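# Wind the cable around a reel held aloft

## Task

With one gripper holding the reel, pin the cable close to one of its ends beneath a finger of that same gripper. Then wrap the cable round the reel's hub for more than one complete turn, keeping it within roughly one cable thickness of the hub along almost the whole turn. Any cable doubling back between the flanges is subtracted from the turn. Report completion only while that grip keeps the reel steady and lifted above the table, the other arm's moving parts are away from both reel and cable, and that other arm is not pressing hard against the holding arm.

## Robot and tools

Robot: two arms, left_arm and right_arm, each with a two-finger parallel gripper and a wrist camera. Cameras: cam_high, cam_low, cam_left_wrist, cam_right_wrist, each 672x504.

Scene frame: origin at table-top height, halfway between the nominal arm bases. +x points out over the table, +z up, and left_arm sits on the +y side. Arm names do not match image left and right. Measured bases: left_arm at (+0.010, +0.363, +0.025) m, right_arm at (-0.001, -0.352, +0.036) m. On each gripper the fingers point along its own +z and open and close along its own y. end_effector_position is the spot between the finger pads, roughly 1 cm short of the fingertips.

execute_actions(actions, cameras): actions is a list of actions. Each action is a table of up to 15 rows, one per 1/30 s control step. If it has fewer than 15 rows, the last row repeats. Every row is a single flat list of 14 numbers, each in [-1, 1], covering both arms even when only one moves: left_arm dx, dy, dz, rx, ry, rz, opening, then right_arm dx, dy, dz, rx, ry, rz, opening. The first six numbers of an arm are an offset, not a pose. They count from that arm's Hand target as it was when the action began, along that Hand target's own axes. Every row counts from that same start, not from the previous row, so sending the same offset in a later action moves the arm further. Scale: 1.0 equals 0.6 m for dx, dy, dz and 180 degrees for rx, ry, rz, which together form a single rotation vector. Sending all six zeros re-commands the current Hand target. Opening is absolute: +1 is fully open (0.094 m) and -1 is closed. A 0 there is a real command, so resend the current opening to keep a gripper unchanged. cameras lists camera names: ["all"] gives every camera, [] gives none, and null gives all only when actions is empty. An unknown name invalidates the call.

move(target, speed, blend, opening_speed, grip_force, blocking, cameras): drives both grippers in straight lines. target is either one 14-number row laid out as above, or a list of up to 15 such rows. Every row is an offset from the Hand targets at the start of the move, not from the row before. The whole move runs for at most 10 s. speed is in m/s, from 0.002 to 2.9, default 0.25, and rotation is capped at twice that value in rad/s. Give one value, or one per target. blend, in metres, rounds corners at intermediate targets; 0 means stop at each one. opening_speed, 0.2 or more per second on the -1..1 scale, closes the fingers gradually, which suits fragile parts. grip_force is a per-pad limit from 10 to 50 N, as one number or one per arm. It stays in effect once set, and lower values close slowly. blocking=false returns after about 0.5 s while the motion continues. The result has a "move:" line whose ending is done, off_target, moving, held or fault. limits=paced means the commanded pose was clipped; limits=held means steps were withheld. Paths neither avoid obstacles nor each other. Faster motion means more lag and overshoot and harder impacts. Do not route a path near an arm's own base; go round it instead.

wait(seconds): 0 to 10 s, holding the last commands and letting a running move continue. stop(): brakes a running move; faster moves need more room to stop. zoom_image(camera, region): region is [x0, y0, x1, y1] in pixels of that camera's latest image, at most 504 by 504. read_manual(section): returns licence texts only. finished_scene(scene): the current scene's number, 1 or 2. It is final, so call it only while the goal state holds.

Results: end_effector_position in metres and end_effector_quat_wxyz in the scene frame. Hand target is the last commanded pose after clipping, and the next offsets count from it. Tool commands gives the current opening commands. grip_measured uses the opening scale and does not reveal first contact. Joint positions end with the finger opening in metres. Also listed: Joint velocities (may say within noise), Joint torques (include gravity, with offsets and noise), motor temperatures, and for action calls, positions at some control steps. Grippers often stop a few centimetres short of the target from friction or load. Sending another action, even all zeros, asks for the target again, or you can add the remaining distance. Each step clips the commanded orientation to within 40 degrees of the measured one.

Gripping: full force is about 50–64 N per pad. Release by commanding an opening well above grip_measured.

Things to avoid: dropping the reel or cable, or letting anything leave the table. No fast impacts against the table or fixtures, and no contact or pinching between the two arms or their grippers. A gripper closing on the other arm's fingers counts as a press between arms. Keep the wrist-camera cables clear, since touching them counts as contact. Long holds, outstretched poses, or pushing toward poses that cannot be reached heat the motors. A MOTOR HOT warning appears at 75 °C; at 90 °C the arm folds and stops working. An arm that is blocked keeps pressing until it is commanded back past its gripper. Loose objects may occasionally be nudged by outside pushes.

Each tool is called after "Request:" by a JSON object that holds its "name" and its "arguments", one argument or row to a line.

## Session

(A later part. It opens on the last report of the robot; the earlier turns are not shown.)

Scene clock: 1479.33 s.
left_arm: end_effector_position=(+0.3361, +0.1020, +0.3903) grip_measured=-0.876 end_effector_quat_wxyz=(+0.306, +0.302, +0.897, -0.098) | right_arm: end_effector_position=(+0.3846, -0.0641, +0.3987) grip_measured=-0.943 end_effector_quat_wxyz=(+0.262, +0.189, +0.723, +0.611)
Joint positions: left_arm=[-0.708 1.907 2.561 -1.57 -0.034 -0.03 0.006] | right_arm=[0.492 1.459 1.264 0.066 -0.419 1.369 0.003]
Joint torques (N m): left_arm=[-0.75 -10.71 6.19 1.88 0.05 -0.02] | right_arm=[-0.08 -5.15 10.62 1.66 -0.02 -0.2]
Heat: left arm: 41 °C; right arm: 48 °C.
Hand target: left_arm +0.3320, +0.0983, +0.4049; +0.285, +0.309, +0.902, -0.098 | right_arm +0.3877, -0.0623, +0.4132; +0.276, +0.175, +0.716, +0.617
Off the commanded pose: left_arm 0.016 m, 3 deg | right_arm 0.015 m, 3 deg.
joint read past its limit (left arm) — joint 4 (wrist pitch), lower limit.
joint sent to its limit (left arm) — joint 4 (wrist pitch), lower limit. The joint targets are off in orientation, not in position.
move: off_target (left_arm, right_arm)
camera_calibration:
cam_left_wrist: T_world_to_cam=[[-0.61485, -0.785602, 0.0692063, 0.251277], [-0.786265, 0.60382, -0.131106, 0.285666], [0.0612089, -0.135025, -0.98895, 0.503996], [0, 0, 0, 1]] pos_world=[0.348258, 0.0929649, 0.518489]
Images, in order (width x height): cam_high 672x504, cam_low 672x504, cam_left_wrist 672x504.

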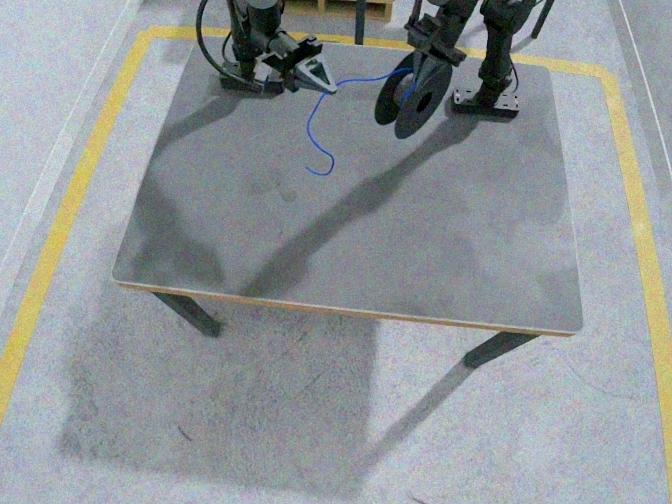

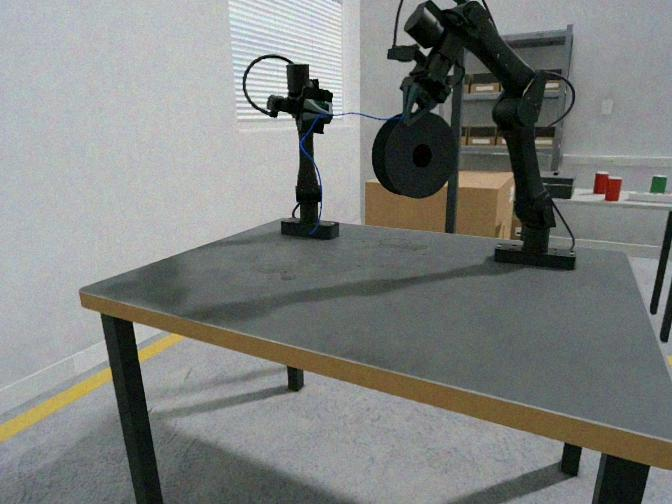

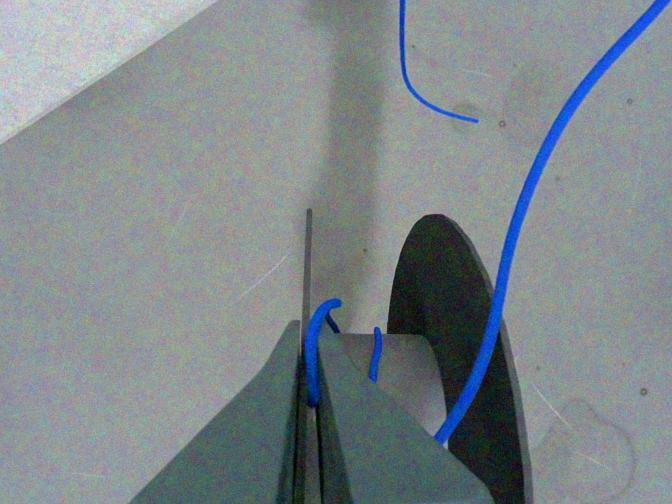

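Request:
{"name": "move", "arguments": {
  "target": [
    [0,0,0,0,0,0,-1,-0.0032,0.0183,0.0652,0,0,0,-1],
    [0,0,0,0,0,0,-1,-0.0053,-0.0622,0.1225,0,0,0,-1]
  ],
  "speed": 0.16,
  "blend": [0.02,0],
  "cameras": ["cam_left_wrist","cam_high","cam_low"]
}}

Request:
{"name": "zoom_image", "arguments": {
  "camera": "cam_high",
  "region": [330, 20, 470, 160]
}}

Request:
{"name": "zoom_image", "arguments": {
  "camera": "cam_left_wrist",
  "region": [280, 200, 560, 480]
}}

Scene clock: 1489.40 s.
left_arm: end_effector_position=(+0.3361, +0.1020, +0.3903) grip_measured=-0.876 end_effector_quat_wxyz=(+0.306, +0.302, +0.897, -0.098) | right_arm: end_effector_position=(+0.4374, -0.0150, +0.3704) grip_measured=-0.943 end_effector_quat_wxyz=(+0.266, +0.179, +0.718, +0.617)
Joint positions: left_arm=[-0.708 1.907 2.561 -1.57 -0.034 -0.03 0.006] | right_arm=[0.536 1.728 1.406 0.218 -0.388 1.369 0.003]
Joint torques (N m): left_arm=[-0.73 -10.69 6.2 1.89 0.05 -0.02] | right_arm=[0.79 -8.02 7.41 1.73 0.14 -0.15]
Motor temperatures (°C): left_arm=[28 39 37 41 28 27 31] | right_arm=[27 45 45 48 29 28 31]
Heat: left arm: 41 °C; right arm: 48 °C.
Hand target: left_arm +0.3320, +0.0983, +0.4049; +0.285, +0.309, +0.902, -0.098 | right_arm +0.4385, -0.0129, +0.3709; +0.276, +0.175, +0.716, +0.617
Off the commanded pose: left_arm 0.016 m, 3 deg | right_arm 0.002 m, 1 deg.
joint read past its limit (left arm) — joint 4 (wrist pitch), lower limit.
joint sent to its limit (left arm) — joint 4 (wrist pitch), lower limit. The joint targets are off in orientation, not in position.
move: off_target (left_arm)
camera_calibration:
cam_left_wrist: T_world_to_cam=[[-0.61485, -0.785602, 0.0692063, 0.251277], [-0.786265, 0.60382, -0.131106, 0.285666], [0.0612089, -0.135025, -0.98895, 0.503996], [0, 0, 0, 1]] pos_world=[0.348258, 0.0929649, 0.518489]
Images, in order (width x height): cam_high 672x504, cam_low 672x504, cam_left_wrist 672x504.

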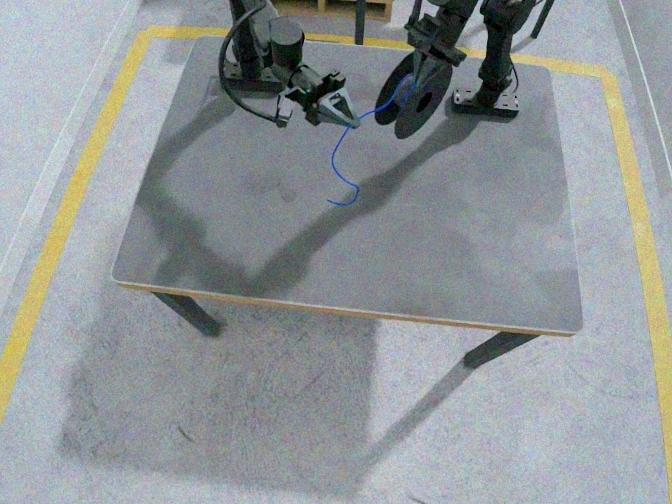

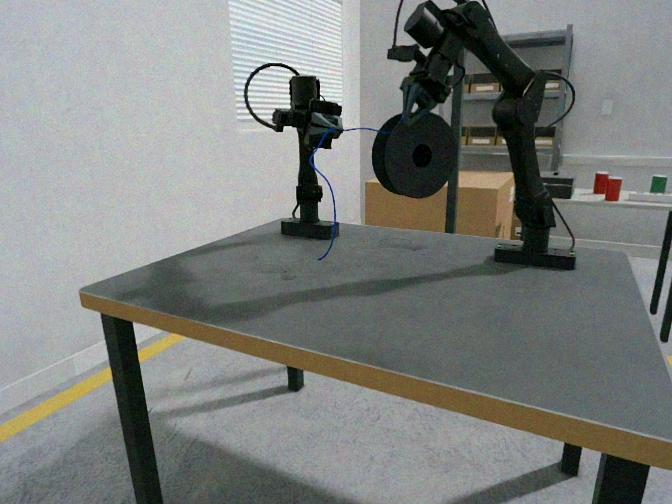

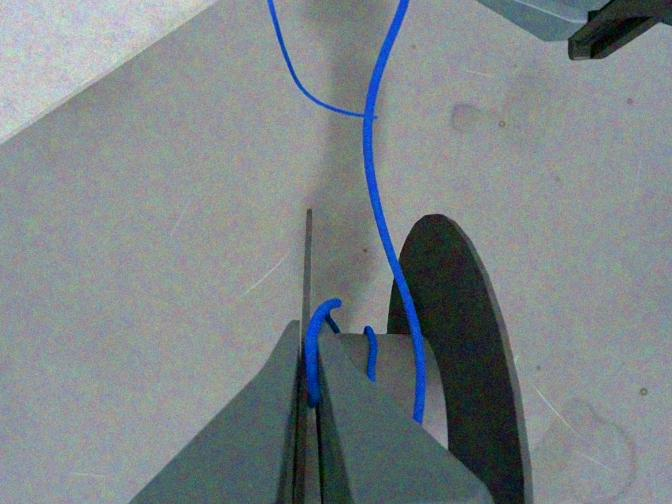

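Scaled by 3.600 from the camera's 672x504 image, which has a finer 960x720 frame.

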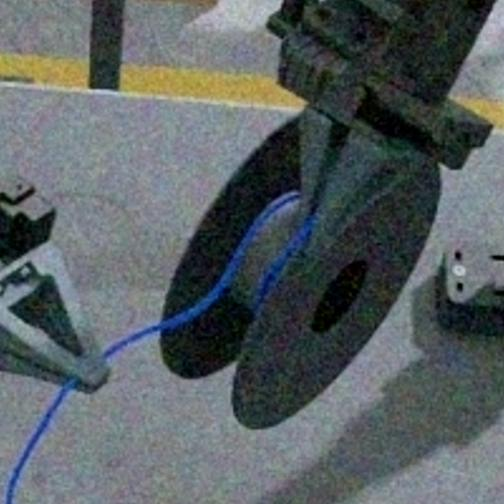

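Scaled by 1.800 from the camera's 672x504 image, which has a finer 960x720 frame.

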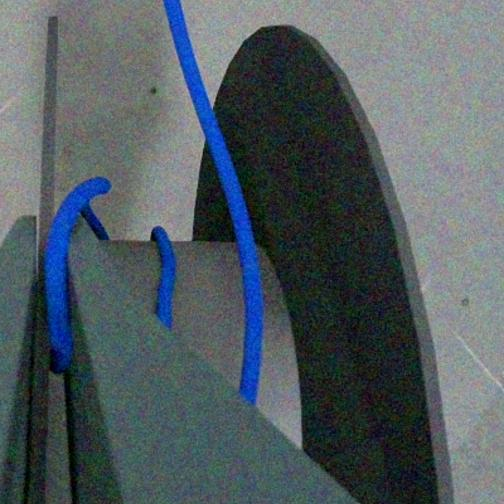

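Request:
{"name": "move", "arguments": {
  "target": [
    [0,0,0,0,0,0,-1,0.0119,-0.1298,0.015,0,0,0,-1],
    [0,0,0,0,0,0,-1,-0.018,-0.15,0.02,0,0,0,-1]
  ],
  "speed": 0.16,
  "blend": [0.0,0],
  "cameras": ["cam_left_wrist","cam_high","cam_low"]
}}

Request:
{"name": "zoom_image", "arguments": {
  "camera": "cam_high",
  "region": [330, 20, 470, 160]
}}

Request:
{"name": "zoom_image", "arguments": {
  "camera": "cam_left_wrist",
  "region": [280, 200, 560, 480]
}}

Scene clock: 1494.97 s.
left_arm: end_effector_position=(+0.3374, +0.1009, +0.3916) grip_measured=-0.876 end_effector_quat_wxyz=(+0.310, +0.302, +0.896, -0.100) | right_arm: end_effector_position=(+0.4574, -0.0255, +0.2773) grip_measured=-0.943 end_effector_quat_wxyz=(+0.261, +0.185, +0.721, +0.614)
Joint positions: left_arm=[-0.708 1.907 2.561 -1.562 -0.034 -0.03 0.006] | right_arm=[0.489 1.858 1.199 0.538 -0.433 1.369 0.003]
Joint torques (N m): left_arm=[-0.7 -10.76 6.17 1.82 0.06 -0.02] | right_arm=[-0.29 -8.34 8.51 1.73 0.01 -0.25]
Heat: left arm: 41 °C; right arm: 49 °C.
Hand target: left_arm +0.3320, +0.0983, +0.4049; +0.285, +0.309, +0.902, -0.098 | right_arm +0.4625, -0.0257, +0.2836; +0.276, +0.174, +0.716, +0.617
Off the commanded pose: left_arm 0.015 m, 3 deg | right_arm 0.008 m, 2 deg.
joint read past its limit (left arm) — joint 4 (wrist pitch), lower limit.
joint sent to its limit (left arm) — joint 4 (wrist pitch), lower limit. The joint targets are off in orientation, not in position.
move: off_target (left_arm)
camera_calibration:
cam_left_wrist: T_world_to_cam=[[-0.615221, -0.785295, 0.0693843, 0.251182], [-0.785443, 0.603013, -0.139482, 0.290606], [0.067695, -0.14031, -0.987791, 0.502916], [0, 0, 0, 1]] pos_world=[0.348743, 0.0925771, 0.519882]
Images, in order (width x height): cam_high 672x504, cam_low 672x504, cam_left_wrist 672x504.

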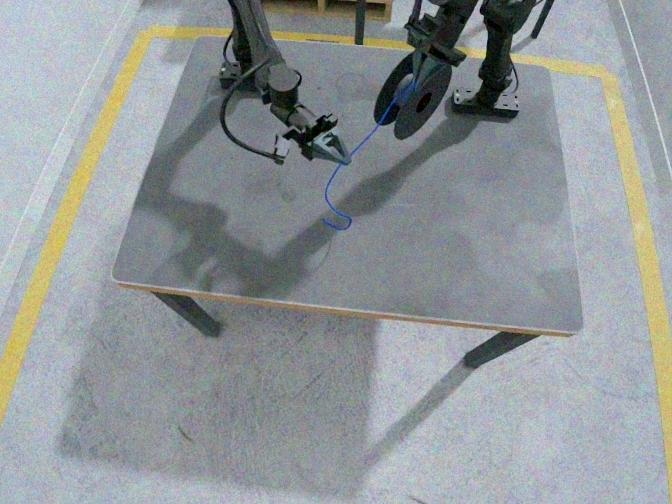

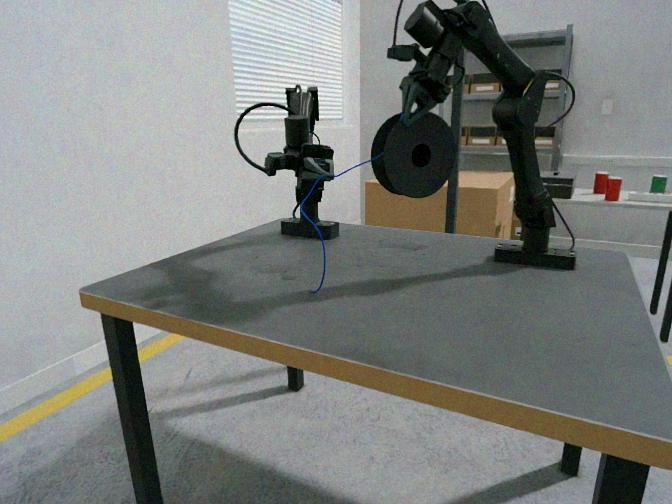

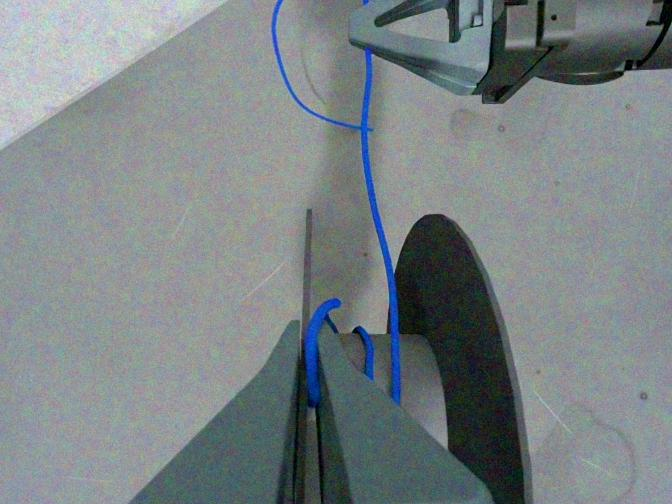

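Scaled by 3.600 from the camera's 672x504 image, which has a finer 960x720 frame.

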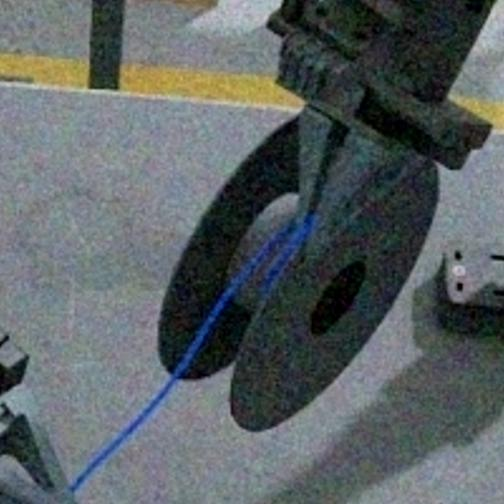

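Scaled by 1.800 from the camera's 672x504 image, which has a finer 960x720 frame.

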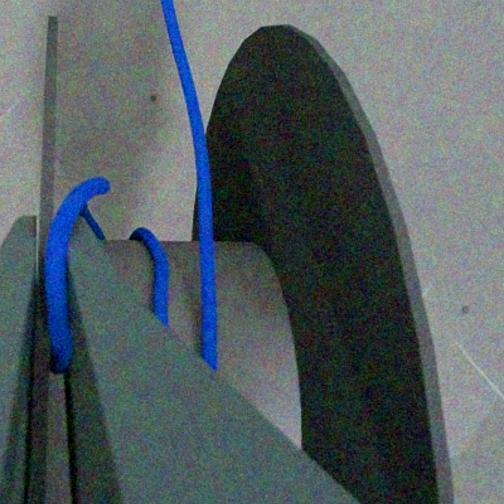

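Request:
{"name": "move", "arguments": {
  "target": [0,0,0,0,0,0,-1,-0.0513,-0.0432,0.0028,0,0,0,-1],
  "speed": 0.1,
  "cameras": ["cam_left_wrist"]
}}

Request:
{"name": "zoom_image", "arguments": {
  "camera": "cam_left_wrist",
  "region": [280, 200, 560, 480]
}}

Scene clock: 1500.63 s.
left_arm: end_effector_position=(+0.3421, +0.0970, +0.3965) grip_measured=-0.876 end_effector_quat_wxyz=(+0.324, +0.300, +0.891, -0.105) | right_arm: end_effector_position=(+0.4704, -0.0351, +0.2635) grip_measured=-0.943 end_effector_quat_wxyz=(+0.246, +0.165, +0.720, +0.628)
Joint positions: left_arm=[-0.708 1.907 2.561 -1.531 -0.034 -0.03 0.006] | right_arm=[0.431 1.928 1.215 0.606 -0.544 1.368 0.003]
Joint torques (N m): left_arm=[-0.64 -10.59 6.35 1.59 0.07 -0.01] | right_arm=[-2.02 -7.73 9.47 1.58 0.32 -0.33]
Heat: left arm: 41 °C; right arm: 49 °C.
Hand target: left_arm +0.3320, +0.0982, +0.4050; +0.285, +0.309, +0.902, -0.098 | right_arm +0.4901, -0.0471, +0.2634; +0.276, +0.175, +0.716, +0.617
Off the commanded pose: left_arm 0.013 m, 5 deg | right_arm 0.023 m, 4 deg.
joint sent to its limit (left arm) — joint 4 (wrist pitch), lower limit. The joint targets are off in orientation, not in position.
move: off_target (left_arm, right_arm)
camera_calibration:
cam_left_wrist: T_world_to_cam=[[-0.61692, -0.78389, 0.0701851, 0.250812], [-0.781696, 0.599941, -0.170359, 0.308633], [0.0914355, -0.159961, -0.982879, 0.498715], [0, 0, 0, 1]] pos_world=[0.350388, 0.0912223, 0.525152]
Images, in order (width x height): cam_left_wrist 672x504.

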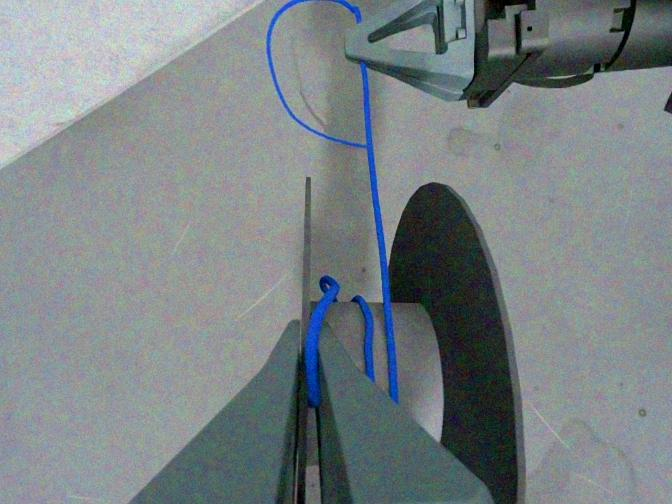

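Scaled by 1.800 from the camera's 672x504 image, which has a finer 960x720 frame.

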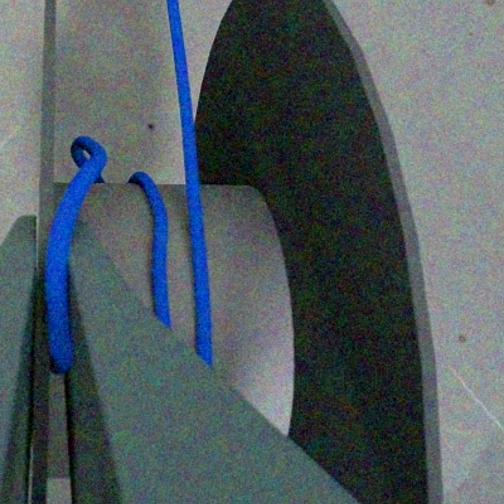

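Request:
{"name": "move", "arguments": {
  "target": [0,0,0,0,0,0,-1,0.075,-0.015,0.003,0,0,0,-1],
  "speed": 0.12,
  "cameras": ["cam_left_wrist","cam_low"]
}}

Scene clock: 1526.10 s.
left_arm: end_effector_position=(+0.3383, +0.1002, +0.3926) grip_measured=-0.876 end_effector_quat_wxyz=(+0.313, +0.301, +0.895, -0.101) | right_arm: end_effector_position=(+0.4557, -0.0186, +0.2455) grip_measured=-0.943 end_effector_quat_wxyz=(+0.262, +0.177, +0.719, +0.619)
Joint positions: left_arm=[-0.708 1.907 2.561 -1.556 -0.034 -0.03 0.006] | right_arm=[0.502 1.928 1.139 0.681 -0.431 1.367 0.003]
Joint torques (N m): left_arm=[-0.66 -10.65 6.24 1.77 0.05 -0.02] | right_arm=[0.08 -9.7 5.71 1.8 0.14 -0.21]
Heat: left arm: 41 °C; right arm: 48 °C.
Hand target: left_arm +0.3320, +0.0983, +0.4049; +0.285, +0.309, +0.902, -0.098 | right_arm +0.4567, -0.0208, +0.2464; +0.276, +0.175, +0.716, +0.617
Off the commanded pose: left_arm 0.014 m, 3 deg | right_arm 0.003 m, 2 deg.
joint read past its limit (left arm) — joint 4 (wrist pitch), lower limit.
joint sent to its limit (left arm) — joint 4 (wrist pitch), lower limit. The joint targets are off in orientation, not in position.
move: off_target (left_arm)
camera_calibration:
cam_left_wrist: T_world_to_cam=[[-0.615604, -0.784982, 0.0695308, 0.251091], [-0.784733, 0.602525, -0.145455, 0.294056], [0.0722854, -0.144106, -0.986919, 0.502131], [0, 0, 0, 1]] pos_world=[0.349032, 0.0922859, 0.520876]
Images, in order (width x height): cam_low 672x504, cam_left_wrist 672x504.

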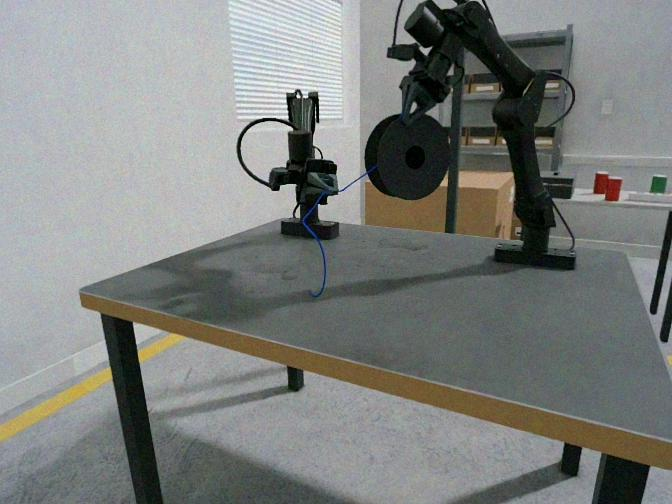

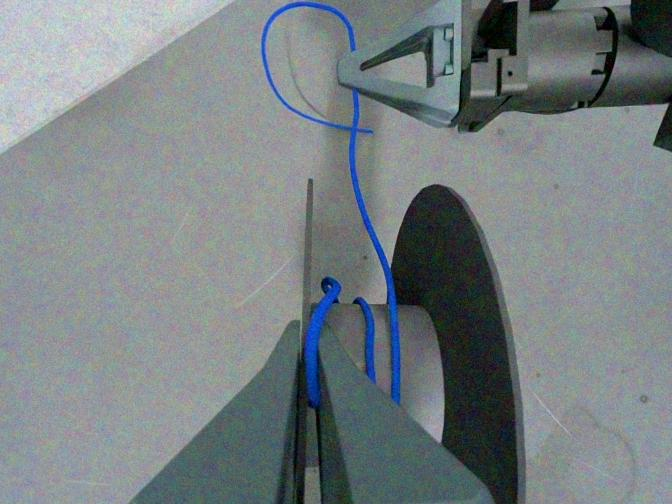

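Request:
{"name": "move", "arguments": {
  "target": [
    [0,0,0,0,0,0,-1,0,0,0,0,0,0,-0.35],
    [0,0,0,0,0,0,-1,0,0,-0.2,0,0,0,-0.35]
  ],
  "speed": 0.15,
  "opening_speed": 0.8,
  "cameras": ["all"]
}}

Request:
{"name": "zoom_image", "arguments": {
  "camera": "cam_left_wrist",
  "region": [260, 200, 540, 480]
}}

Request:
{"name": "zoom_image", "arguments": {
  "camera": "cam_high",
  "region": [330, 20, 470, 160]
}}

Request:
{"name": "zoom_image", "arguments": {
  "camera": "cam_low",
  "region": [330, 80, 480, 240]
}}

Scene clock: 1534.93 s.
left_arm: end_effector_position=(+0.3381, +0.1003, +0.3923) grip_measured=-0.876 end_effector_quat_wxyz=(+0.312, +0.302, +0.895, -0.101) | right_arm: end_effector_position=(+0.3865, -0.1115, +0.2522) grip_measured=-0.352 end_effector_quat_wxyz=(+0.263, +0.186, +0.718, +0.618)
Joint positions: left_arm=[-0.708 1.907 2.561 -1.557 -0.034 -0.03 0.006] | right_arm=[0.343 1.554 0.723 0.713 -0.575 1.358 0.03]
Joint torques (N m): left_arm=[-0.62 -10.7 6.26 1.78 0.04 -0.04] | right_arm=[-0.35 -7.58 5.46 1.58 -0.04 -0.32]
Heat: left arm: 41 °C; right arm: 50 °C.
Hand target: left_arm +0.3320, +0.0983, +0.4050; +0.285, +0.309, +0.902, -0.098 | right_arm +0.3833, -0.1152, +0.2569; +0.276, +0.175, +0.716, +0.617
Off the commanded pose: left_arm 0.014 m, 3 deg | right_arm 0.007 m, 2 deg.
joint read past its limit (left arm) — joint 4 (wrist pitch), lower limit.
joint sent to its limit (left arm) — joint 4 (wrist pitch), lower limit. The joint targets are off in orientation, not in position.
move: off_target (left_arm)
camera_calibration:
cam_left_wrist: T_world_to_cam=[[-0.615536, -0.785033, 0.0695602, 0.251149], [-0.784896, 0.602673, -0.143955, 0.293233], [0.0710875, -0.143207, -0.987136, 0.502398], [0, 0, 0, 1]] pos_world=[0.349035, 0.0923838, 0.520678]
cam_right_wrist: T_world_to_cam=[[0.0285671, -0.276417, -0.960613, 0.188423], [-0.99332, 0.0996306, -0.0582085, 0.440868], [0.111796, 0.95586, -0.271724, 0.251706], [0, 0, 0, 1]] pos_world=[0.404401, -0.232437, 0.275058]

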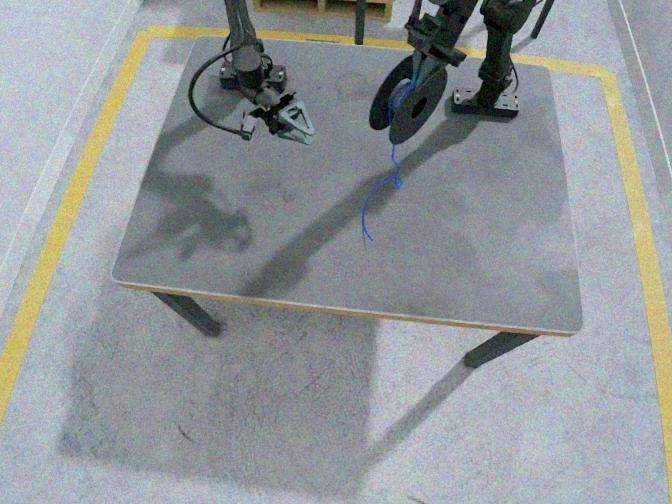

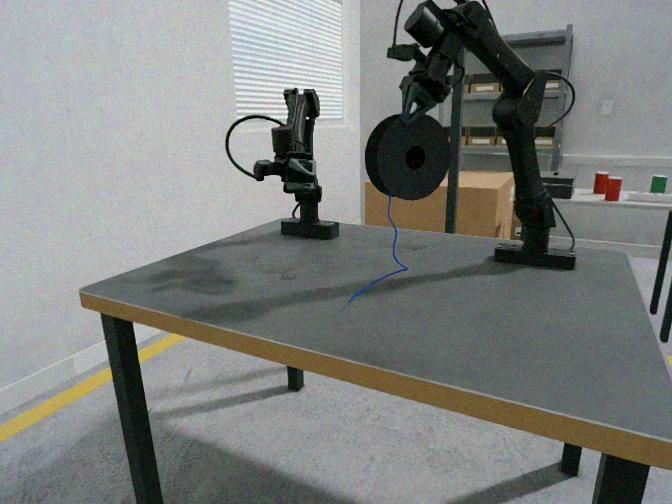

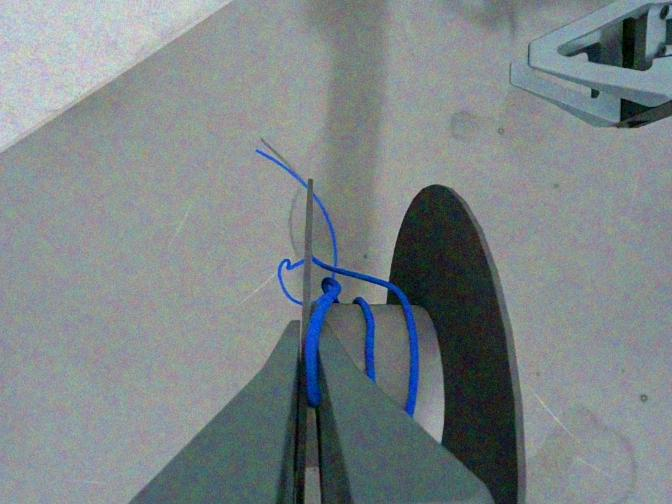

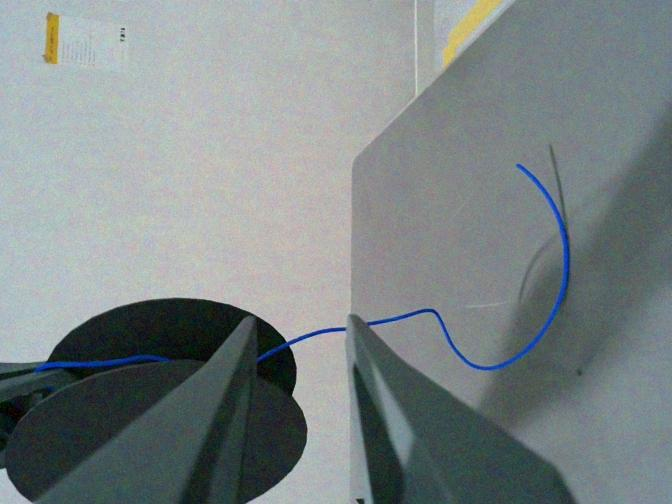

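Scaled by 1.800 from the camera's 672x504 image, which has a finer 960x720 frame.

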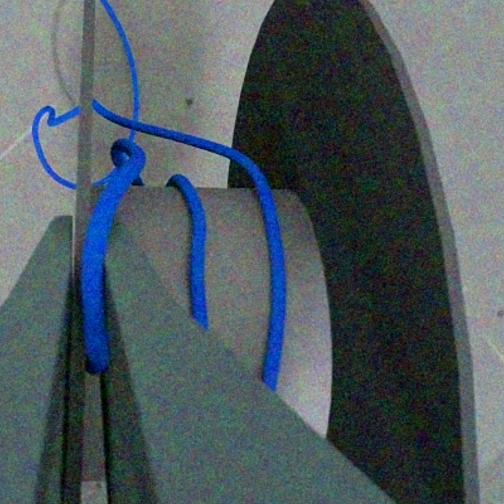

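Scaled by 3.600 from the camera's 672x504 image, which has a finer 960x720 frame.

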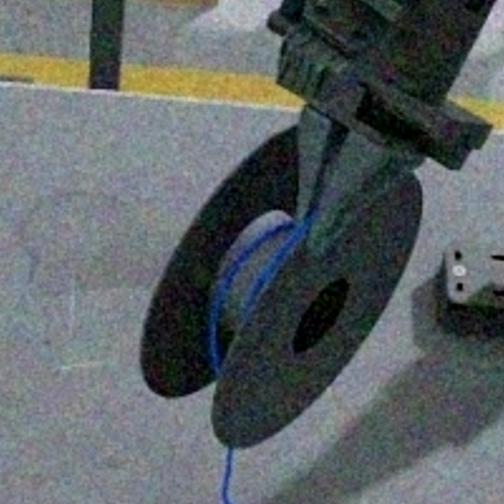

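Scaled by 3.150 from the camera's 672x504 image, which has a finer 960x720 frame.

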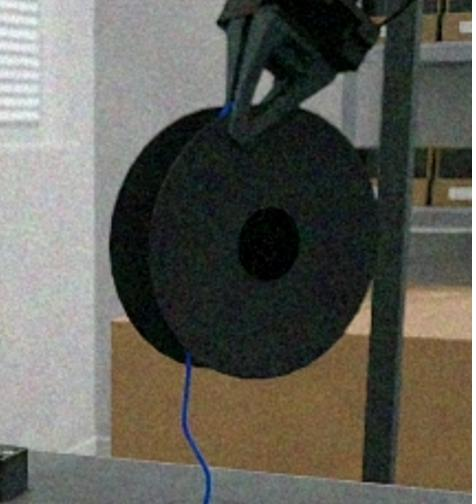

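Request:
{"name": "move", "arguments": {
  "target": [0,0,0,0,0,0,-1,-0.111,-0.127,0.197,-0.045,0.245,-0.022,-0.35],
  "speed": 0.22,
  "cameras": ["cam_right_wrist","cam_low"]
}}

Request:
{"name": "zoom_image", "arguments": {
  "camera": "cam_right_wrist",
  "region": [150, 50, 450, 350]
}}

Scene clock: 1556.93 s.
left_arm: end_effector_position=(+0.3381, +0.1003, +0.3923) grip_measured=-0.876 end_effector_quat_wxyz=(+0.312, +0.302, +0.895, -0.101) | right_arm: end_effector_position=(+0.5115, -0.0722, +0.1846) grip_measured=-0.352 end_effector_quat_wxyz=(+0.023, -0.093, +0.718, +0.690)
Joint positions: left_arm=[-0.708 1.907 2.561 -1.557 -0.034 -0.03 0.006] | right_arm=[0.192 2.538 1.981 0.07 -1.469 0.924 0.03]
Joint torques (N m): left_arm=[-0.7 -10.67 6.15 1.79 0.06 -0.02] | right_arm=[-0.51 -12.59 9.52 0.91 -0.42 -0.29]
Heat: left arm: 42 °C; right arm: 51 °C.
Hand target: left_arm +0.3320, +0.0983, +0.4050; +0.285, +0.309, +0.902, -0.098 | right_arm +0.5149, -0.0751, +0.1840; +0.020, -0.113, +0.728, +0.676
Off the commanded pose: left_arm 0.014 m, 3 deg | right_arm 0.004 m, 3 deg.
joint read past its limit (left arm) — joint 4 (wrist pitch), lower limit.
joint sent to its limit (left arm) — joint 4 (wrist pitch), lower limit. The joint targets are off in orientation, not in position.
move: off_target (left_arm, right_arm)
camera_calibration:
cam_right_wrist: T_world_to_cam=[[0.217476, -0.131983, -0.967101, 0.0457733], [-0.792687, -0.602007, -0.0960968, 0.410837], [-0.569519, 0.787507, -0.235544, 0.511552], [0, 0, 0, 1]] pos_world=[0.607049, -0.149483, 0.20424]
Images, in order (width x height): cam_low 672x504, cam_right_wrist 672x504.

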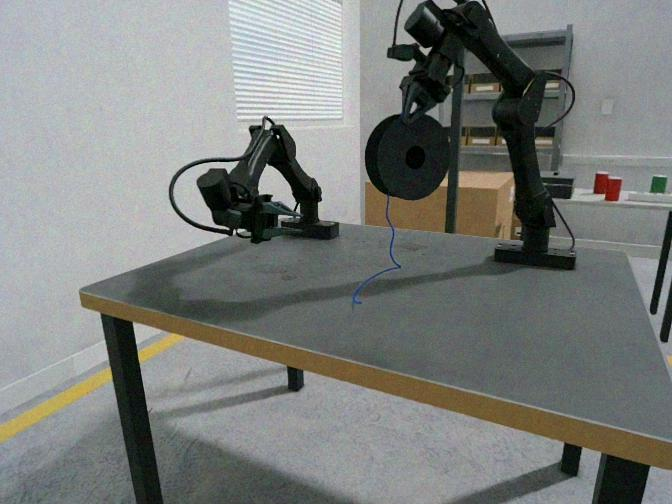

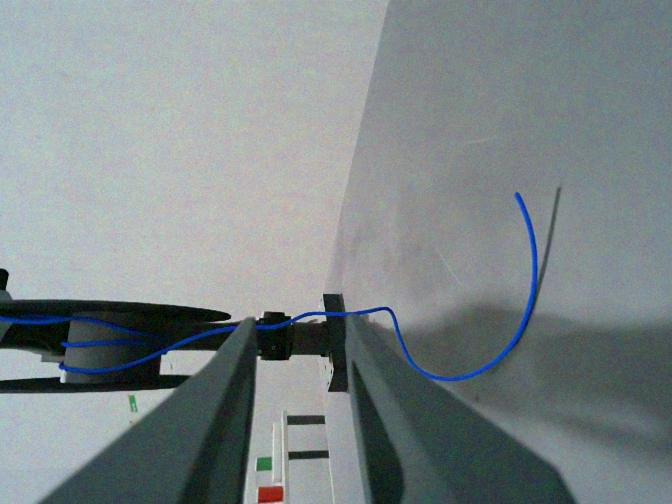

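Scaled by 1.680 from the camera's 672x504 image, which has a finer 960x720 frame.

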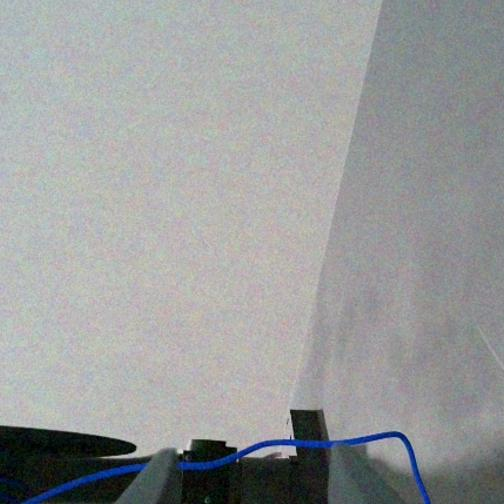

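Request:
{"name": "zoom_image", "arguments": {
  "camera": "cam_right_wrist",
  "region": [0, 260, 250, 440]
}}

Scaled by 2.016 from the camera's 672x504 image, which has a finer 960x720 frame.

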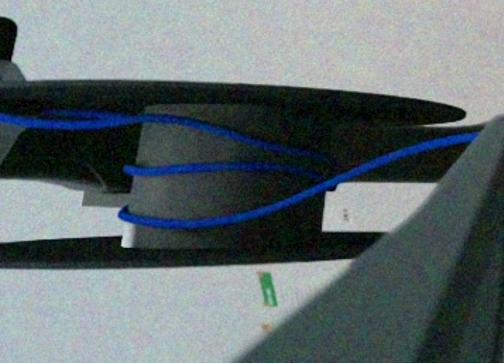

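Request:
{"name": "move", "arguments": {
  "target": [0,0,0,0,0,0,-1,0.18,0.074,-0.317,0,0,0,-0.35],
  "speed": 0.22,
  "cameras": ["all"]
}}

Request:
{"name": "zoom_image", "arguments": {
  "camera": "cam_left_wrist",
  "region": [260, 200, 540, 480]
}}

Request:
{"name": "zoom_image", "arguments": {
  "camera": "cam_right_wrist",
  "region": [0, 230, 250, 440]
}}

Scene clock: 1574.73 s.
left_arm: end_effector_position=(+0.3381, +0.1003, +0.3923) grip_measured=-0.876 end_effector_quat_wxyz=(+0.312, +0.302, +0.895, -0.101) | right_arm: end_effector_position=(+0.4321, -0.2790, +0.2152) grip_measured=-0.352 end_effector_quat_wxyz=(+0.151, +0.036, +0.710, +0.687)
Joint positions: left_arm=[-0.708 1.907 2.561 -1.557 -0.034 -0.03 0.006] | right_arm=[-0.252 2.005 1.234 -0.016 -1.557 0.619 0.03]
Joint torques (N m): left_arm=[-0.73 -10.71 6.26 1.79 0.04 -0.02] | right_arm=[0.29 -11.93 4.98 0.73 -0.56 -0.27]
Heat: left arm: 42 °C; right arm: 47 °C.
Hand target: left_arm +0.3320, +0.0983, +0.4050; +0.285, +0.309, +0.902, -0.098 | right_arm +0.4249, -0.2753, +0.2242; +0.020, -0.113, +0.728, +0.676
Off the commanded pose: left_arm 0.014 m, 3 deg | right_arm 0.012 m, 23 deg.
joint read past its limit (left arm) — joint 4 (wrist pitch), lower limit.
joint sent to its limit (left arm) — joint 4 (wrist pitch), lower limit. The joint targets are off in orientation, not in position.
joint sent to its limit (right arm) — joint 5 (wrist yaw), lower limit. The joint targets are off in orientation, not in position.
move: off_target (left_arm, right_arm)
camera_calibration:
cam_left_wrist: T_world_to_cam=[[-0.615536, -0.785033, 0.0695602, 0.251149], [-0.784896, 0.602673, -0.143955, 0.293233], [0.0710875, -0.143207, -0.987136, 0.502398], [0, 0, 0, 1]] pos_world=[0.349035, 0.0923838, 0.520678]
cam_right_wrist: T_world_to_cam=[[0.169805, -0.166297, -0.971345, 0.0773879], [-0.953436, -0.277021, -0.119247, 0.391476], [-0.249252, 0.946364, -0.205593, 0.535769], [0, 0, 0, 1]] pos_world=[0.493648, -0.385716, 0.232003]

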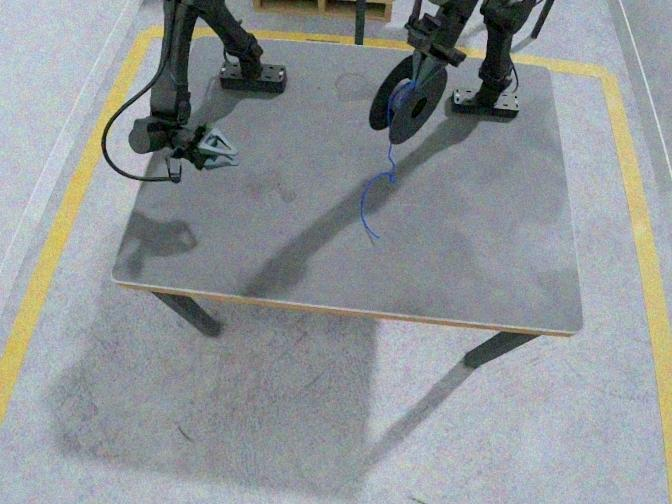

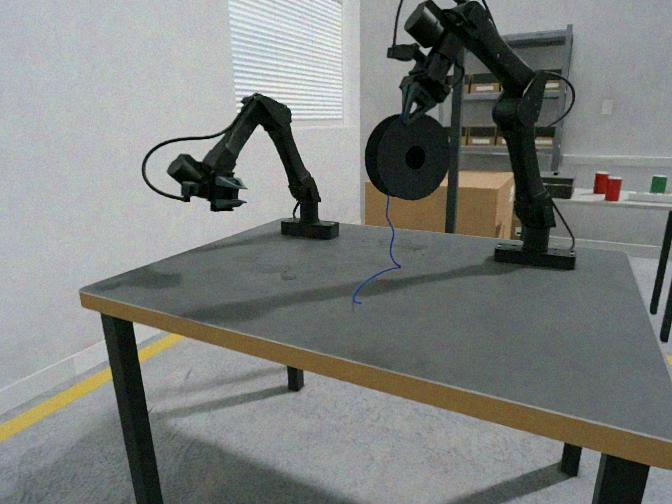

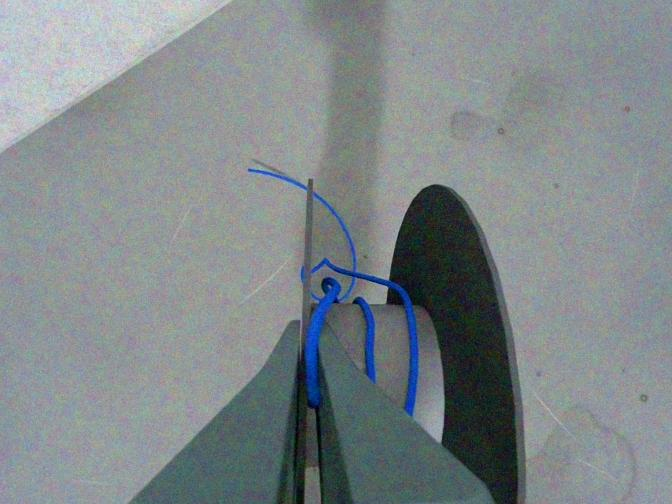

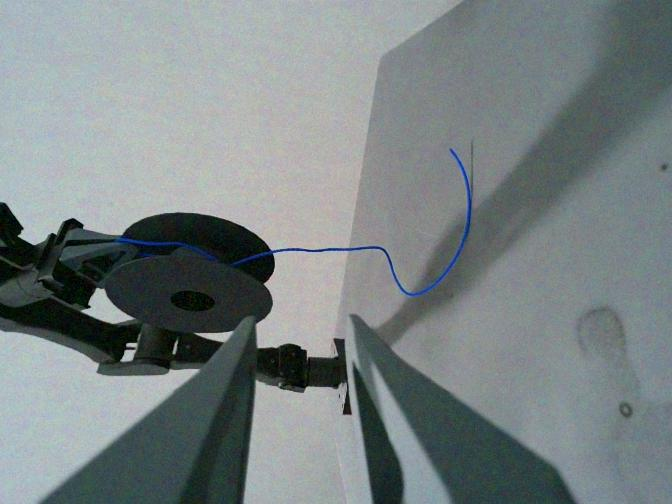

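Scaled by 1.800 from the camera's 672x504 image, which has a finer 960x720 frame.

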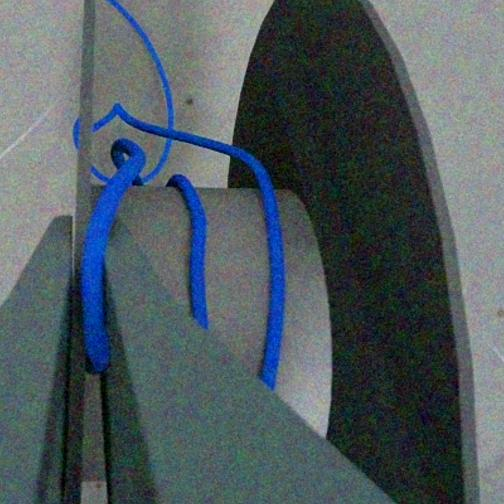

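Scaled by 2.016 from the camera's 672x504 image, which has a finer 960x720 frame.

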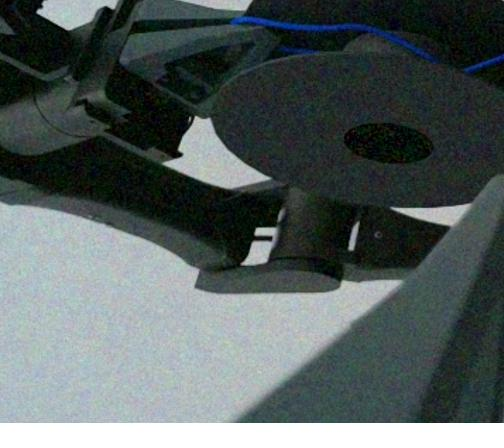

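Request:
{"name": "finished_scene", "arguments": {
  "scene": 2
}}

The scene is finished: the task was done.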